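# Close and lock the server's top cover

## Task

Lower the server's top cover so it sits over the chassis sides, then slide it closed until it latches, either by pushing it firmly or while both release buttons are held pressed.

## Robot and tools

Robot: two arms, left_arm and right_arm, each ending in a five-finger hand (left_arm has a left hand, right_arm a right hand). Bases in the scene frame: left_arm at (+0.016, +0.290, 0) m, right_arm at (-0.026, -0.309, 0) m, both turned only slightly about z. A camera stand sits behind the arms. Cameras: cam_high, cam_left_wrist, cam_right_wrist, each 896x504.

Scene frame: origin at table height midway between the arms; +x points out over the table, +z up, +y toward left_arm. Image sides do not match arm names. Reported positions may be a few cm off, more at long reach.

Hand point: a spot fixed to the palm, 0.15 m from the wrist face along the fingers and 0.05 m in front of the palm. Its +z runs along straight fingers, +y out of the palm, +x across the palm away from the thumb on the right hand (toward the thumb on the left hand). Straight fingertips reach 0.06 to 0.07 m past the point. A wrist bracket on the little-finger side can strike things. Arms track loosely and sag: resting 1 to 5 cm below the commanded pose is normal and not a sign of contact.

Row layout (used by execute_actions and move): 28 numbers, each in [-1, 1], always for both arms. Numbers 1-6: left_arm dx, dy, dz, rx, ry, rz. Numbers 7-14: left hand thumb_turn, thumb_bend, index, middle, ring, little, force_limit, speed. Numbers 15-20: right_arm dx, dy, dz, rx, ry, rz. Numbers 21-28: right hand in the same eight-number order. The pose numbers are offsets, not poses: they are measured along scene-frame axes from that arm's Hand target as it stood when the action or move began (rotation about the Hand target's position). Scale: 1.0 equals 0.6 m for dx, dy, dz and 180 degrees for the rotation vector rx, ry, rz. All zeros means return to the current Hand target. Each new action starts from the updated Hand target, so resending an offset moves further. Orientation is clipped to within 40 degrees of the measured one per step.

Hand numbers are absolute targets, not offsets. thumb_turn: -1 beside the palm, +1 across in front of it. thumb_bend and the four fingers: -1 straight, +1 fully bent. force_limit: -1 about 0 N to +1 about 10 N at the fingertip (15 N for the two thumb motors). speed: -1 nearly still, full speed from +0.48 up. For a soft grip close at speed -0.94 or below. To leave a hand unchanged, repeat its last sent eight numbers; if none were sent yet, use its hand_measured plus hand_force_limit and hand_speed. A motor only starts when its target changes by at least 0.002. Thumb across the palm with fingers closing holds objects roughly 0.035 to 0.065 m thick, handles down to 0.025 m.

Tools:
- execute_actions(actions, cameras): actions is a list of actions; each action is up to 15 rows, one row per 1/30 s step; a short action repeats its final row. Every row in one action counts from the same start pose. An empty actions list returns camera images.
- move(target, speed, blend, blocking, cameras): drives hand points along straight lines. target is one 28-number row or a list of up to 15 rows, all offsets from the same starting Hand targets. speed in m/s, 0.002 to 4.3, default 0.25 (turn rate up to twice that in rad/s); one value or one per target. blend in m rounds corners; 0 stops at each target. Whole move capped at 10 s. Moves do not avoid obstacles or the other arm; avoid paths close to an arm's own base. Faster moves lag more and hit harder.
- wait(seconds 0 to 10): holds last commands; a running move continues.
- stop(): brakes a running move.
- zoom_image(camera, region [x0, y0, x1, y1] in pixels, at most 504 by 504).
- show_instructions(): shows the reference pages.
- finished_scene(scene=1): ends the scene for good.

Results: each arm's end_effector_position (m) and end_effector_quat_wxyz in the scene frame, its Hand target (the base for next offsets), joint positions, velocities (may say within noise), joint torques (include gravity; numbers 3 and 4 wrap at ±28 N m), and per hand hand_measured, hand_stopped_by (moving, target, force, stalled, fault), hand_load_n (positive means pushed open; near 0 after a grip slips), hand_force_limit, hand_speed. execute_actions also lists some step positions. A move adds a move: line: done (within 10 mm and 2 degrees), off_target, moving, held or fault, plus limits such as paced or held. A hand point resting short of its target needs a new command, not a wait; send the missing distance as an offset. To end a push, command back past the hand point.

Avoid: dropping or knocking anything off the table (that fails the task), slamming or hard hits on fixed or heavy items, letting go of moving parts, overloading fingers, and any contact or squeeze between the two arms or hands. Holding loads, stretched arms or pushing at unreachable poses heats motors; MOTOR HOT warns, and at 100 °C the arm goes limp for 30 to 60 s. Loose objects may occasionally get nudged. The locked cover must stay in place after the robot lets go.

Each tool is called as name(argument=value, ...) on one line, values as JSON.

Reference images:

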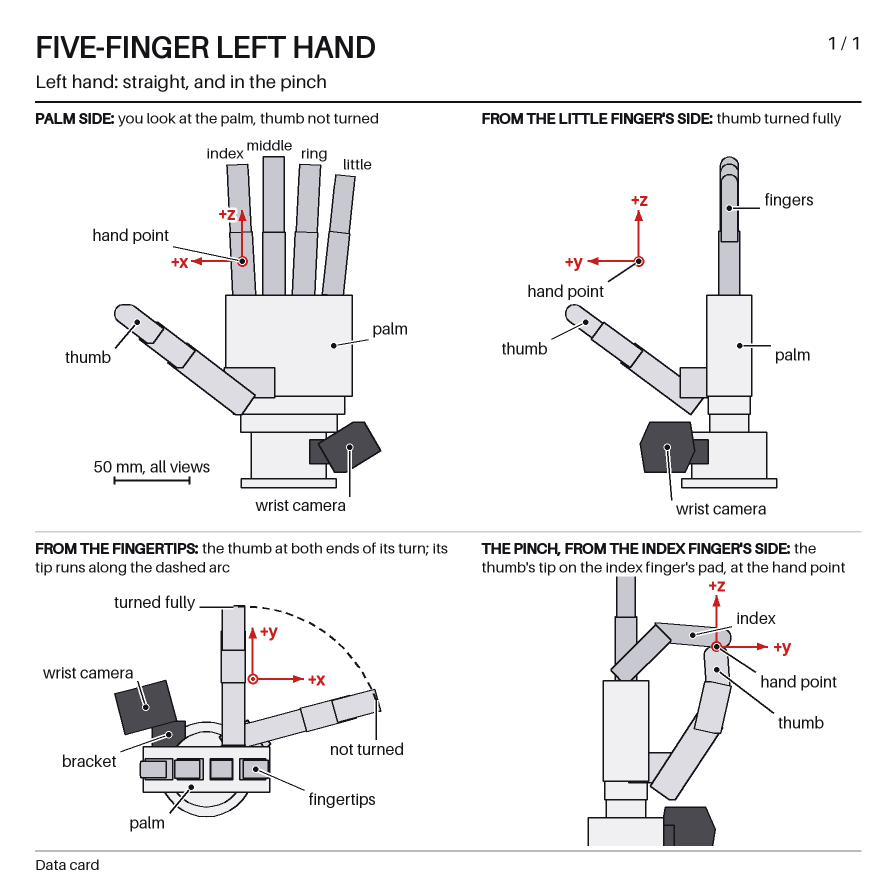

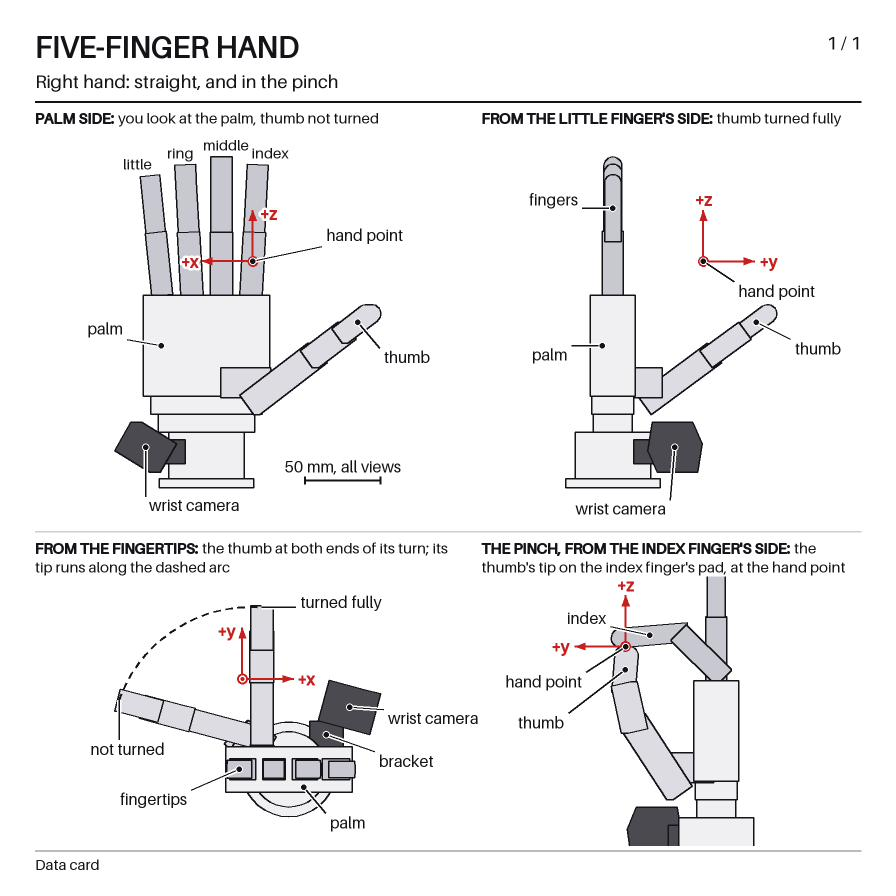

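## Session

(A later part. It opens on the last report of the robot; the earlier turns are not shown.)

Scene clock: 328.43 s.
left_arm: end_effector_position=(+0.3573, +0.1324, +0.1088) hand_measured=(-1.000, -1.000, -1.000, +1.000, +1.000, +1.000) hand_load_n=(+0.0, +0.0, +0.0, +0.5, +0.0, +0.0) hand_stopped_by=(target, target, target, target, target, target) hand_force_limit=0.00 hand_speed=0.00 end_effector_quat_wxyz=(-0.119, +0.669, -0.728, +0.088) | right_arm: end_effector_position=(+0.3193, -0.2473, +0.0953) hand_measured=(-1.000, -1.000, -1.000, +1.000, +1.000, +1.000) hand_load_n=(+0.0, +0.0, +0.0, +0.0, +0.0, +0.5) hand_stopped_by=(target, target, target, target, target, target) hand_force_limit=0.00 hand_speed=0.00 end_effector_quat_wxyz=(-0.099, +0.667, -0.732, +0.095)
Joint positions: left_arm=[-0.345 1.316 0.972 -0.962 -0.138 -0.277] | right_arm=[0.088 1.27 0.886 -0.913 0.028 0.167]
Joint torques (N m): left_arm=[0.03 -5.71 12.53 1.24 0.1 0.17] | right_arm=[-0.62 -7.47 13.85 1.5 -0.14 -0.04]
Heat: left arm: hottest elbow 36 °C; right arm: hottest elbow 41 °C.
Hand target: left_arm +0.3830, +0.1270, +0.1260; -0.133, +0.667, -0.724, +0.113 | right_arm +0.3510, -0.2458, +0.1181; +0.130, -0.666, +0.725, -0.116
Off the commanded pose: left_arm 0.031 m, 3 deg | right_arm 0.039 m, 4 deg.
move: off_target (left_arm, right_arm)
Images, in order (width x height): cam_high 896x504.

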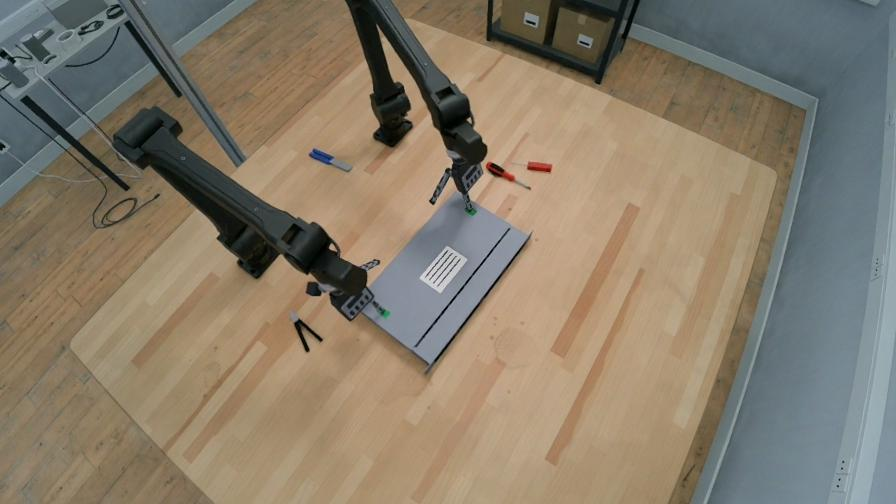

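move(target=[[0.0,0.0,-0.06,0,0,0,-1,-1,-1,1,1,1,0,0, 0.0,0.0,-0.06,0,0,0,-1,-1,-1,1,1,1,0,0]], speed=0.06, cameras=["cam_high"])

zoom_image(camera="cam_high", region=[420, 160, 520, 260])

zoom_image(camera="cam_high", region=[320, 260, 420, 360])

Scene clock: 330.67 s.
left_arm: end_effector_position=(+0.3788, +0.1243, +0.1011) hand_measured=(-1.000, -1.000, -1.000, +1.000, +1.000, +1.000) hand_load_n=(+0.0, +0.0, -0.5, +0.0, +0.0, +0.0) hand_stopped_by=(target, target, target, target, target, target) hand_force_limit=0.00 hand_speed=0.00 end_effector_quat_wxyz=(-0.135, +0.664, -0.726, +0.118) | right_arm: end_effector_position=(+0.3456, -0.2448, +0.0870) hand_measured=(-1.000, -1.000, -1.000, +1.000, +1.000, +1.000) hand_load_n=(+0.0, +0.0, -1.0, +0.0, +0.0, +0.0) hand_stopped_by=(target, target, target, target, target, target) hand_force_limit=0.00 hand_speed=0.00 end_effector_quat_wxyz=(-0.128, +0.667, -0.726, +0.114)
Joint positions: left_arm=[-0.345 1.338 0.964 -0.864 -0.138 -0.268] | right_arm=[0.087 1.304 0.886 -0.81 0.021 0.158]
Joint torques (N m): left_arm=[0.15 -5.01 7.6 1.44 0.11 0.12] | right_arm=[-0.5 -7.24 8.44 1.85 -0.12 -0.02]
Heat: left arm: hottest elbow 36 °C; right arm: hottest elbow 41 °C.
Hand target: left_arm +0.3830, +0.1270, +0.0900; +0.133, -0.667, +0.724, -0.113 | right_arm +0.3510, -0.2458, +0.0821; -0.130, +0.666, -0.725, +0.116
Off the commanded pose: left_arm 0.012 m, 1 deg | right_arm 0.007 m, 0 deg.
move: off_target (left_arm)
Images, in order (width x height): cam_high 896x504.

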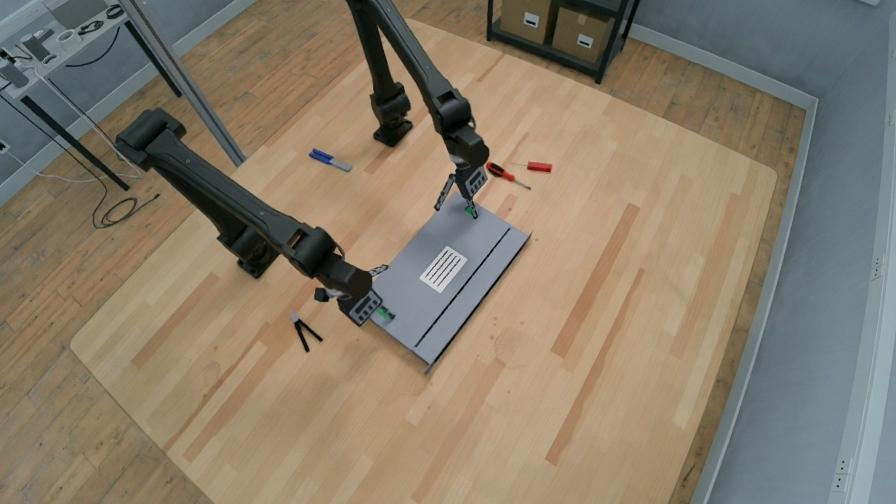

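Scaled by 5.040.

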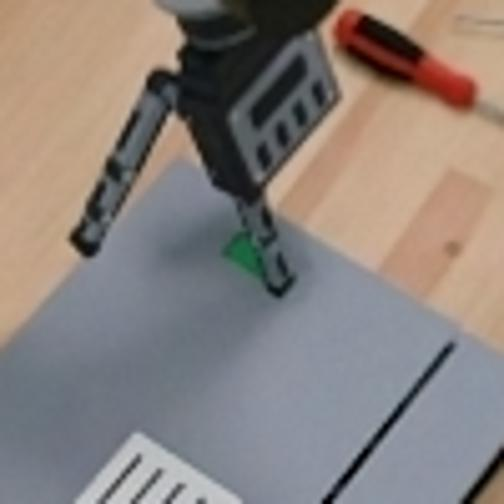

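Scaled by 5.040.

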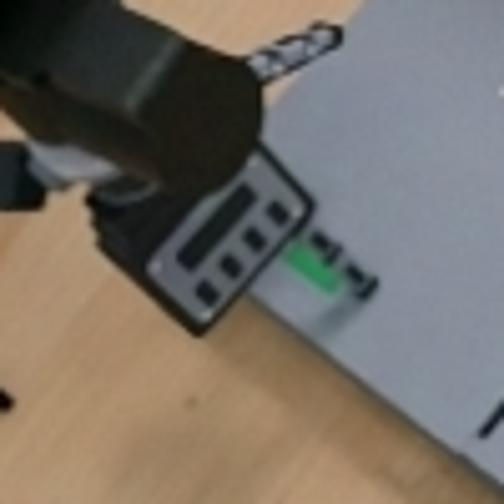

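move(target=[[-0.0,0.0,0.06,0,0,0,-1,-1,-1,1,1,1,0,0, 0.0,0.0,0.06,0,0,0,-1,-1,-1,1,1,1,0,0],[-0.036,0.01,0.05,0,0,0,-1,-1,-1,1,1,1,0,0, -0.045,0.0,0.05,0,0,0,-1,-1,-1,1,1,1,0,0],[-0.036,0.01,0.015,0,0,0,-1,-1,-1,1,1,1,0,0, -0.045,0.0,0.015,0,0,0,-1,-1,-1,1,1,1,0,0]], speed=0.08, cameras=["cam_high"])

zoom_image(camera="cam_high", region=[420, 160, 520, 260])

zoom_image(camera="cam_high", region=[320, 260, 420, 360])

Scene clock: 334.77 s.
left_arm: end_effector_position=(+0.3554, +0.1333, +0.1008) hand_measured=(-1.000, -1.000, -1.000, +1.000, +1.000, +1.000) hand_load_n=(+0.0, +0.0, -1.0, +0.0, +0.0, +0.0) hand_stopped_by=(target, target, target, target, target, target) hand_force_limit=0.00 hand_speed=0.00 end_effector_quat_wxyz=(-0.127, +0.665, -0.729, +0.104) | right_arm: end_effector_position=(+0.3175, -0.2470, +0.0905) hand_measured=(-1.000, -1.000, -1.000, +1.000, +1.000, +1.000) hand_load_n=(+0.0, +0.0, +0.0, +0.0, +0.0, +0.0) hand_stopped_by=(target, target, target, target, target, target) hand_force_limit=0.00 hand_speed=0.00 end_effector_quat_wxyz=(-0.123, +0.667, -0.726, +0.110)
Joint positions: left_arm=[-0.345 1.293 0.925 -0.902 -0.137 -0.268] | right_arm=[0.087 1.23 0.834 -0.844 0.021 0.158]
Joint torques (N m): left_arm=[-0.44 -6.07 7.51 1.81 0.01 0.09] | right_arm=[0.15 -6.95 8.77 1.65 -0.01 0.04]
Heat: left arm: hottest elbow 36 °C; right arm: hottest elbow 41 °C.
Hand target: left_arm +0.3614, +0.1330, +0.0990; +0.133, -0.667, +0.724, -0.113 | right_arm +0.3240, -0.2458, +0.0911; -0.130, +0.666, -0.725, +0.116
Off the commanded pose: left_arm 0.006 m, 1 deg | right_arm 0.007 m, 1 deg.
move: done
Images, in order (width x height): cam_high 896x504.

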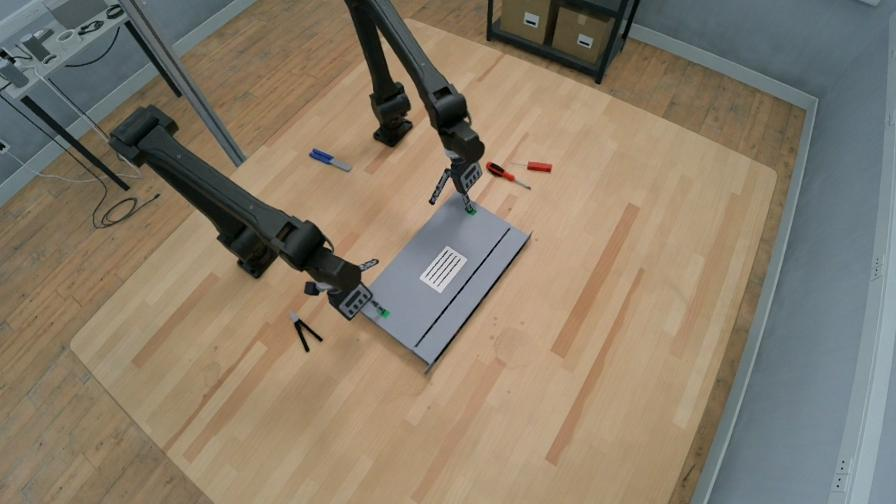

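Scaled by 5.040.

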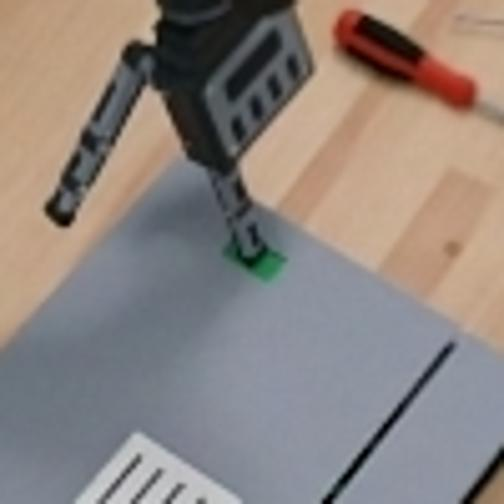

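Scaled by 5.040.

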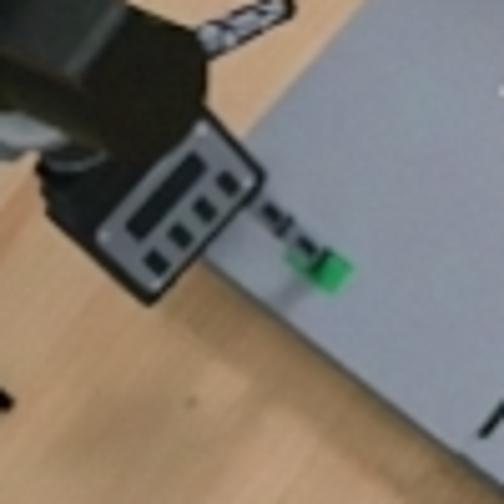

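move(target=[[-0.002,-0.002,-0.035,0,0,0,-1,-1,-1,1,1,1,0,0, -0.004,0.0,-0.045,0,0,0,-1,-1,-1,1,1,1,0,0]], speed=0.05, cameras=["cam_high"])

zoom_image(camera="cam_high", region=[420, 160, 520, 260])

zoom_image(camera="cam_high", region=[320, 260, 420, 360])

Scene clock: 336.57 s.
left_arm: end_effector_position=(+0.3552, +0.1337, +0.0951) hand_measured=(-1.000, -1.000, -1.000, +1.000, +1.000, +1.000) hand_load_n=(+0.0, +0.0, -3.0, +0.5, +0.0, +0.0) hand_stopped_by=(target, target, target, target, target, target) hand_force_limit=0.00 hand_speed=0.00 end_effector_quat_wxyz=(-0.133, +0.664, -0.727, +0.114) | right_arm: end_effector_position=(+0.3253, -0.2461, +0.0813) hand_measured=(-1.000, -1.000, -1.000, +1.000, +1.000, +1.000) hand_load_n=(-0.5, +0.0, -1.0, +0.0, +0.0, +0.5) hand_stopped_by=(target, target, target, target, target, target) hand_force_limit=0.00 hand_speed=0.00 end_effector_quat_wxyz=(-0.140, +0.665, -0.724, +0.122)
Joint positions: left_arm=[-0.345 1.281 0.896 -0.861 -0.138 -0.268] | right_arm=[0.087 1.233 0.805 -0.769 0.019 0.158]
Joint torques (N m): left_arm=[-0.91 -3.66 6.6 2.56 -0.06 0.03] | right_arm=[0.15 -5.48 6.69 1.94 0.02 0.05]
Heat: left arm: hottest elbow 36 °C; right arm: hottest elbow 40 °C.
Hand target: left_arm +0.3602, +0.1318, +0.0780; +0.133, -0.667, +0.724, -0.113 | right_arm +0.3216, -0.2458, +0.0641; -0.130, +0.666, -0.725, +0.116
Off the commanded pose: left_arm 0.018 m, 0 deg | right_arm 0.018 m, 1 deg.
move: off_target (left_arm, right_arm)
Images, in order (width x height): cam_high 896x504.

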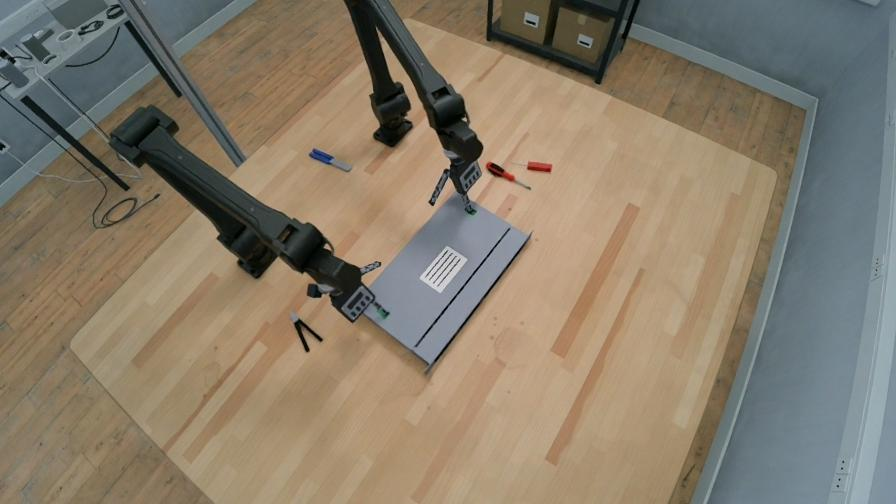

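Scaled by 5.040.

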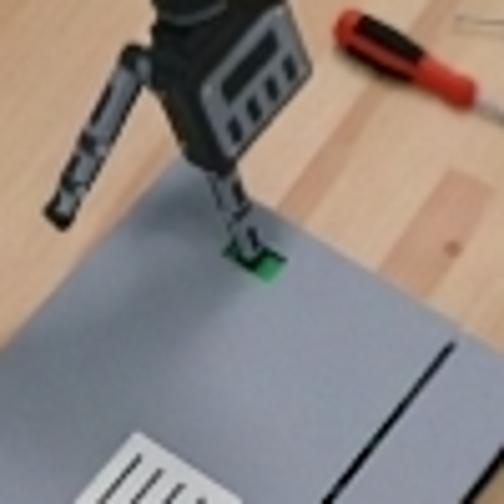

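Scaled by 5.040.

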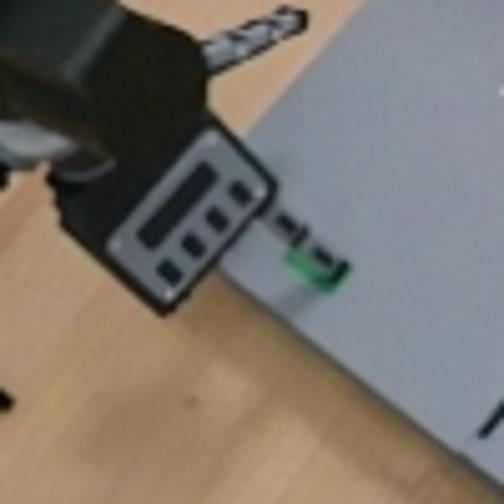

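move(target=[[0.06,-0.006,-0.01,0,0,0,-1,-1,-1,1,1,1,0,0, 0.055,-0.006,-0.01,0,0,0,-1,-1,-1,1,1,1,0,0]], speed=0.05, cameras=["cam_high"])

zoom_image(camera="cam_high", region=[420, 160, 520, 260])

zoom_image(camera="cam_high", region=[340, 260, 440, 360])

Scene clock: 339.03 s.
left_arm: end_effector_position=(+0.3725, +0.1305, +0.0937) hand_measured=(-1.000, -1.000, -0.998, +1.000, +1.000, +1.000) hand_load_n=(+0.0, +0.0, -8.0, +0.0, +0.0, +0.5) hand_stopped_by=(target, target, target, target, target, target) hand_force_limit=0.00 hand_speed=0.00 end_effector_quat_wxyz=(-0.132, +0.658, -0.732, +0.118) | right_arm: end_effector_position=(+0.3351, -0.2485, +0.0784) hand_measured=(-1.000, -1.000, -0.998, +1.000, +1.000, +1.000) hand_load_n=(+0.0, -0.5, -8.0, +0.0, +0.0, +0.0) hand_stopped_by=(target, target, target, target, target, target) hand_force_limit=0.00 hand_speed=0.00 end_effector_quat_wxyz=(-0.139, +0.671, -0.719, +0.117)
Joint positions: left_arm=[-0.335 1.327 0.933 -0.844 -0.128 -0.24] | right_arm=[0.074 1.271 0.829 -0.762 0.005 0.133]
Joint torques (N m): left_arm=[0.09 -0.56 9.73 2.77 -0.07 -0.02] | right_arm=[-0.32 -1.96 10.19 2.81 0.33 0.13]
Heat: left arm: hottest elbow 36 °C; right arm: hottest elbow 40 °C.
Hand target: left_arm +0.3962, +0.1282, +0.0720; +0.133, -0.667, +0.724, -0.113 | right_arm +0.3546, -0.2494, +0.0581; -0.130, +0.666, -0.725, +0.116
Off the commanded pose: left_arm 0.032 m, 2 deg | right_arm 0.028 m, 1 deg.
move: off_target (left_arm, right_arm)
Images, in order (width x height): cam_high 896x504.

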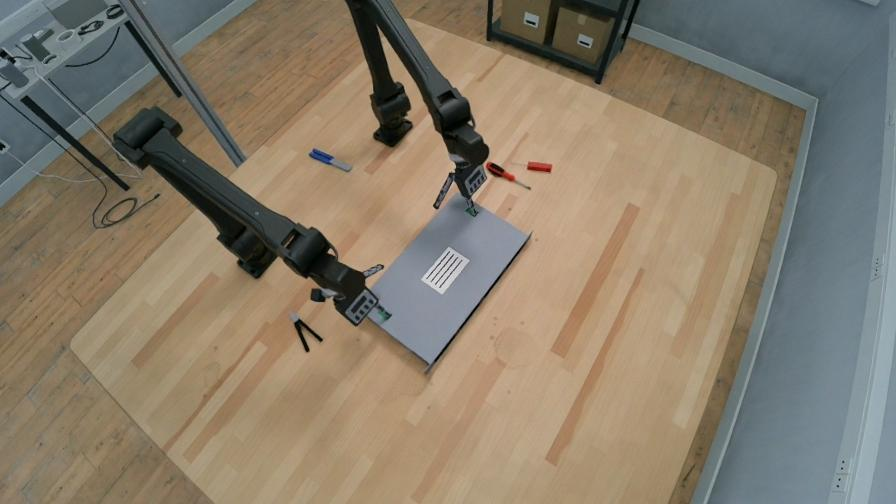

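Scaled by 5.040.

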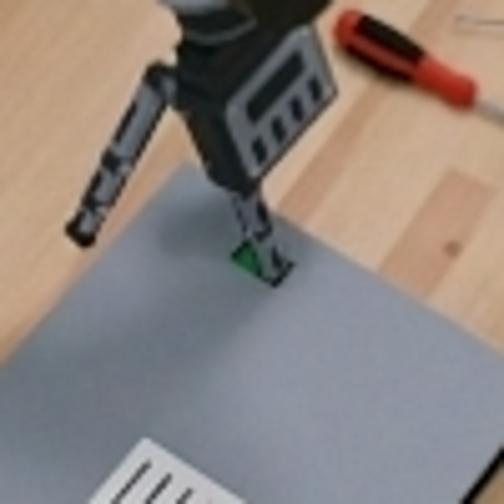

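Scaled by 5.040.

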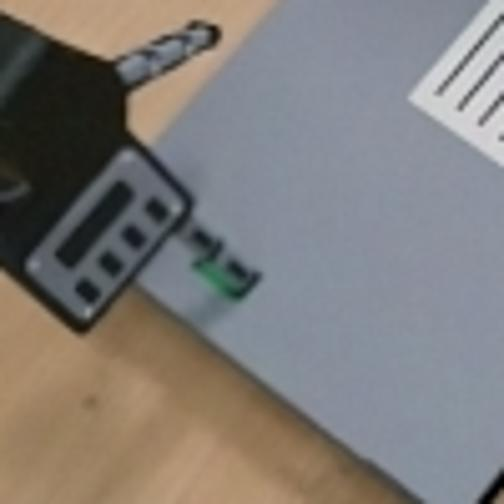

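move(target=[[-0.035,0.0,0.02,0,0,0,-1,-1,-1,1,1,1,0,0, -0.028,0,0.03,0,0,0,-1,-1,-1,1,1,1,0,0],[-0.035,0.0,0.15,0,0,0,-1,-1,-1,1,1,1,0,0, -0.028,0,0.15,0,0,0,-1,-1,-1,1,1,1,0,0],[-0.035,0.15,0.25,0,0,0,-1,-1,-1,1,1,1,0,0, -0.028,-0.15,0.25,0,0,0,-1,-1,-1,1,1,1,0,0]], speed=0.1, cameras=["all"])

zoom_image(camera="cam_high", region=[340, 180, 540, 380])

Scene clock: 344.57 s.
left_arm: end_effector_position=(+0.3608, +0.2162, +0.1929) hand_measured=(-1.000, -1.000, -1.000, +1.000, +1.000, +1.000) hand_load_n=(+0.0, -0.5, +0.0, +0.0, +0.0, +0.0) hand_stopped_by=(target, target, target, target, target, target) hand_force_limit=0.00 hand_speed=0.00 end_effector_quat_wxyz=(-0.110, +0.671, -0.728, +0.087) | right_arm: end_effector_position=(+0.3177, -0.3355, +0.1784) hand_measured=(-1.000, -1.000, -1.000, +1.000, +1.000, +1.000) hand_load_n=(+0.0, +0.0, +0.0, +0.0, +0.0, +0.0) hand_stopped_by=(target, target, target, target, target, target) hand_force_limit=0.00 hand_speed=0.00 end_effector_quat_wxyz=(-0.107, +0.668, -0.731, +0.090)
Joint positions: left_arm=[-0.111 1.218 1.111 -1.189 -0.062 -0.056] | right_arm=[-0.174 1.215 1.064 -1.146 -0.061 -0.086]
Joint torques (N m): left_arm=[0.09 -7.41 13.3 0.25 0.14 0.18] | right_arm=[-0.56 -8.35 14.6 0.61 -0.22 -0.03]
Heat: left arm: hottest elbow 36 °C; right arm: hottest elbow 40 °C.
Hand target: left_arm +0.3752, +0.2182, +0.2220; -0.133, +0.667, -0.724, +0.113 | right_arm +0.3378, -0.3394, +0.2081; +0.130, -0.666, +0.725, -0.116
Off the commanded pose: left_arm 0.033 m, 4 deg | right_arm 0.036 m, 4 deg.
move: off_target (left_arm, right_arm)

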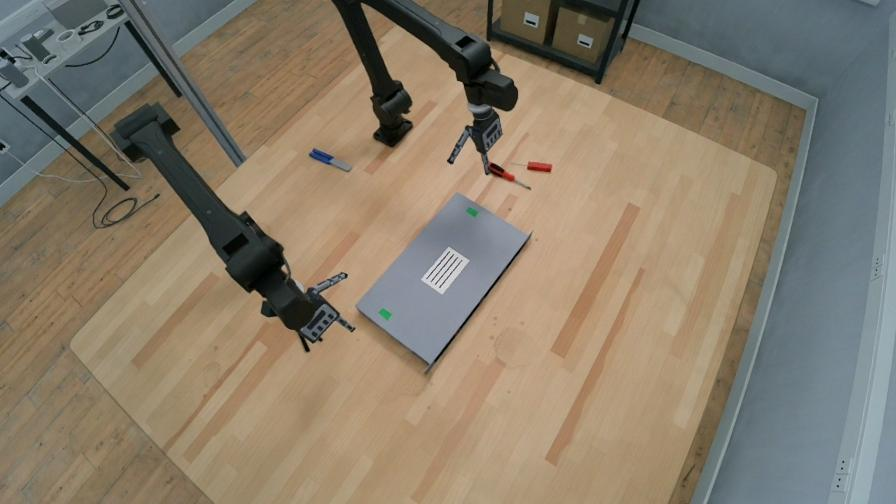

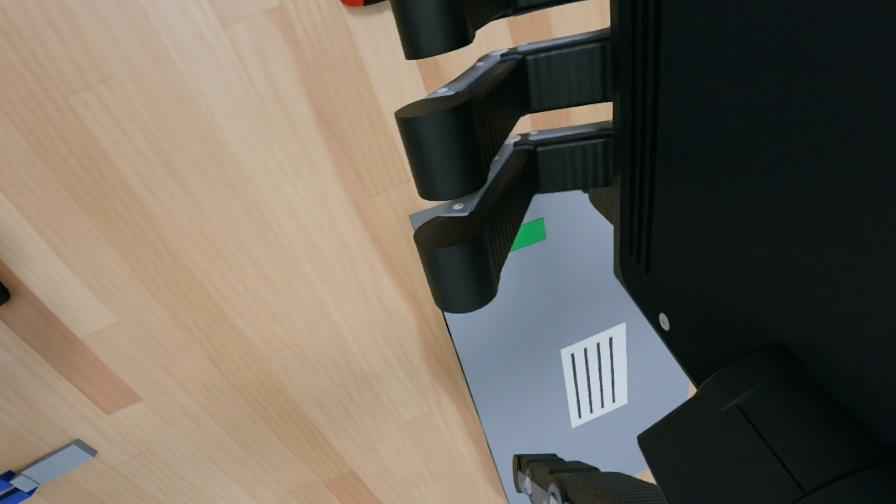

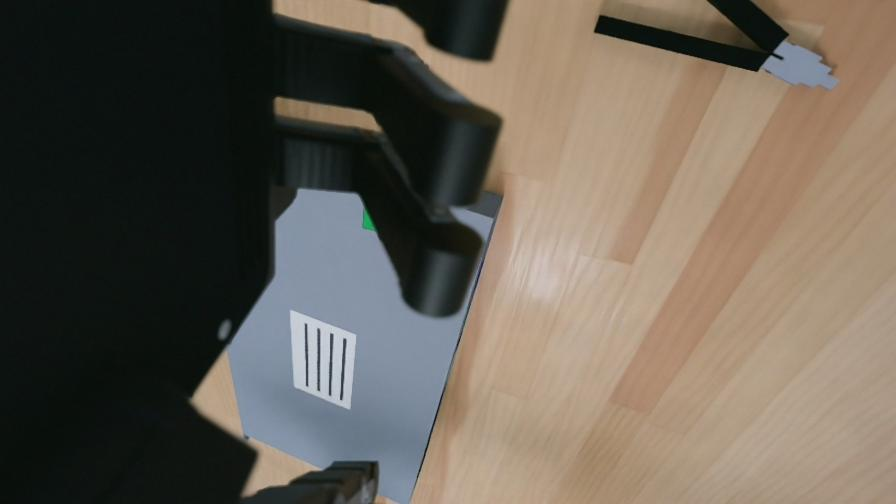

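Scaled by 2.520.

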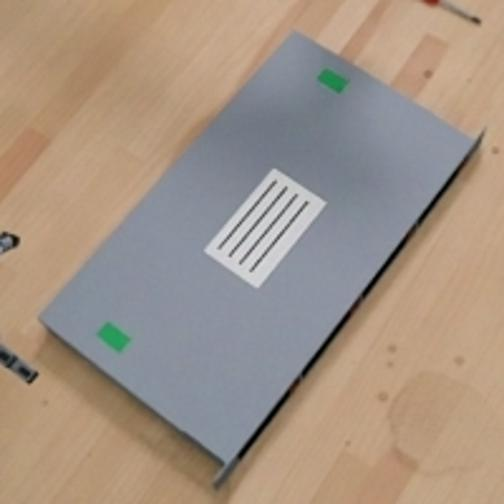

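finished_scene()

The scene is finished: the task was done.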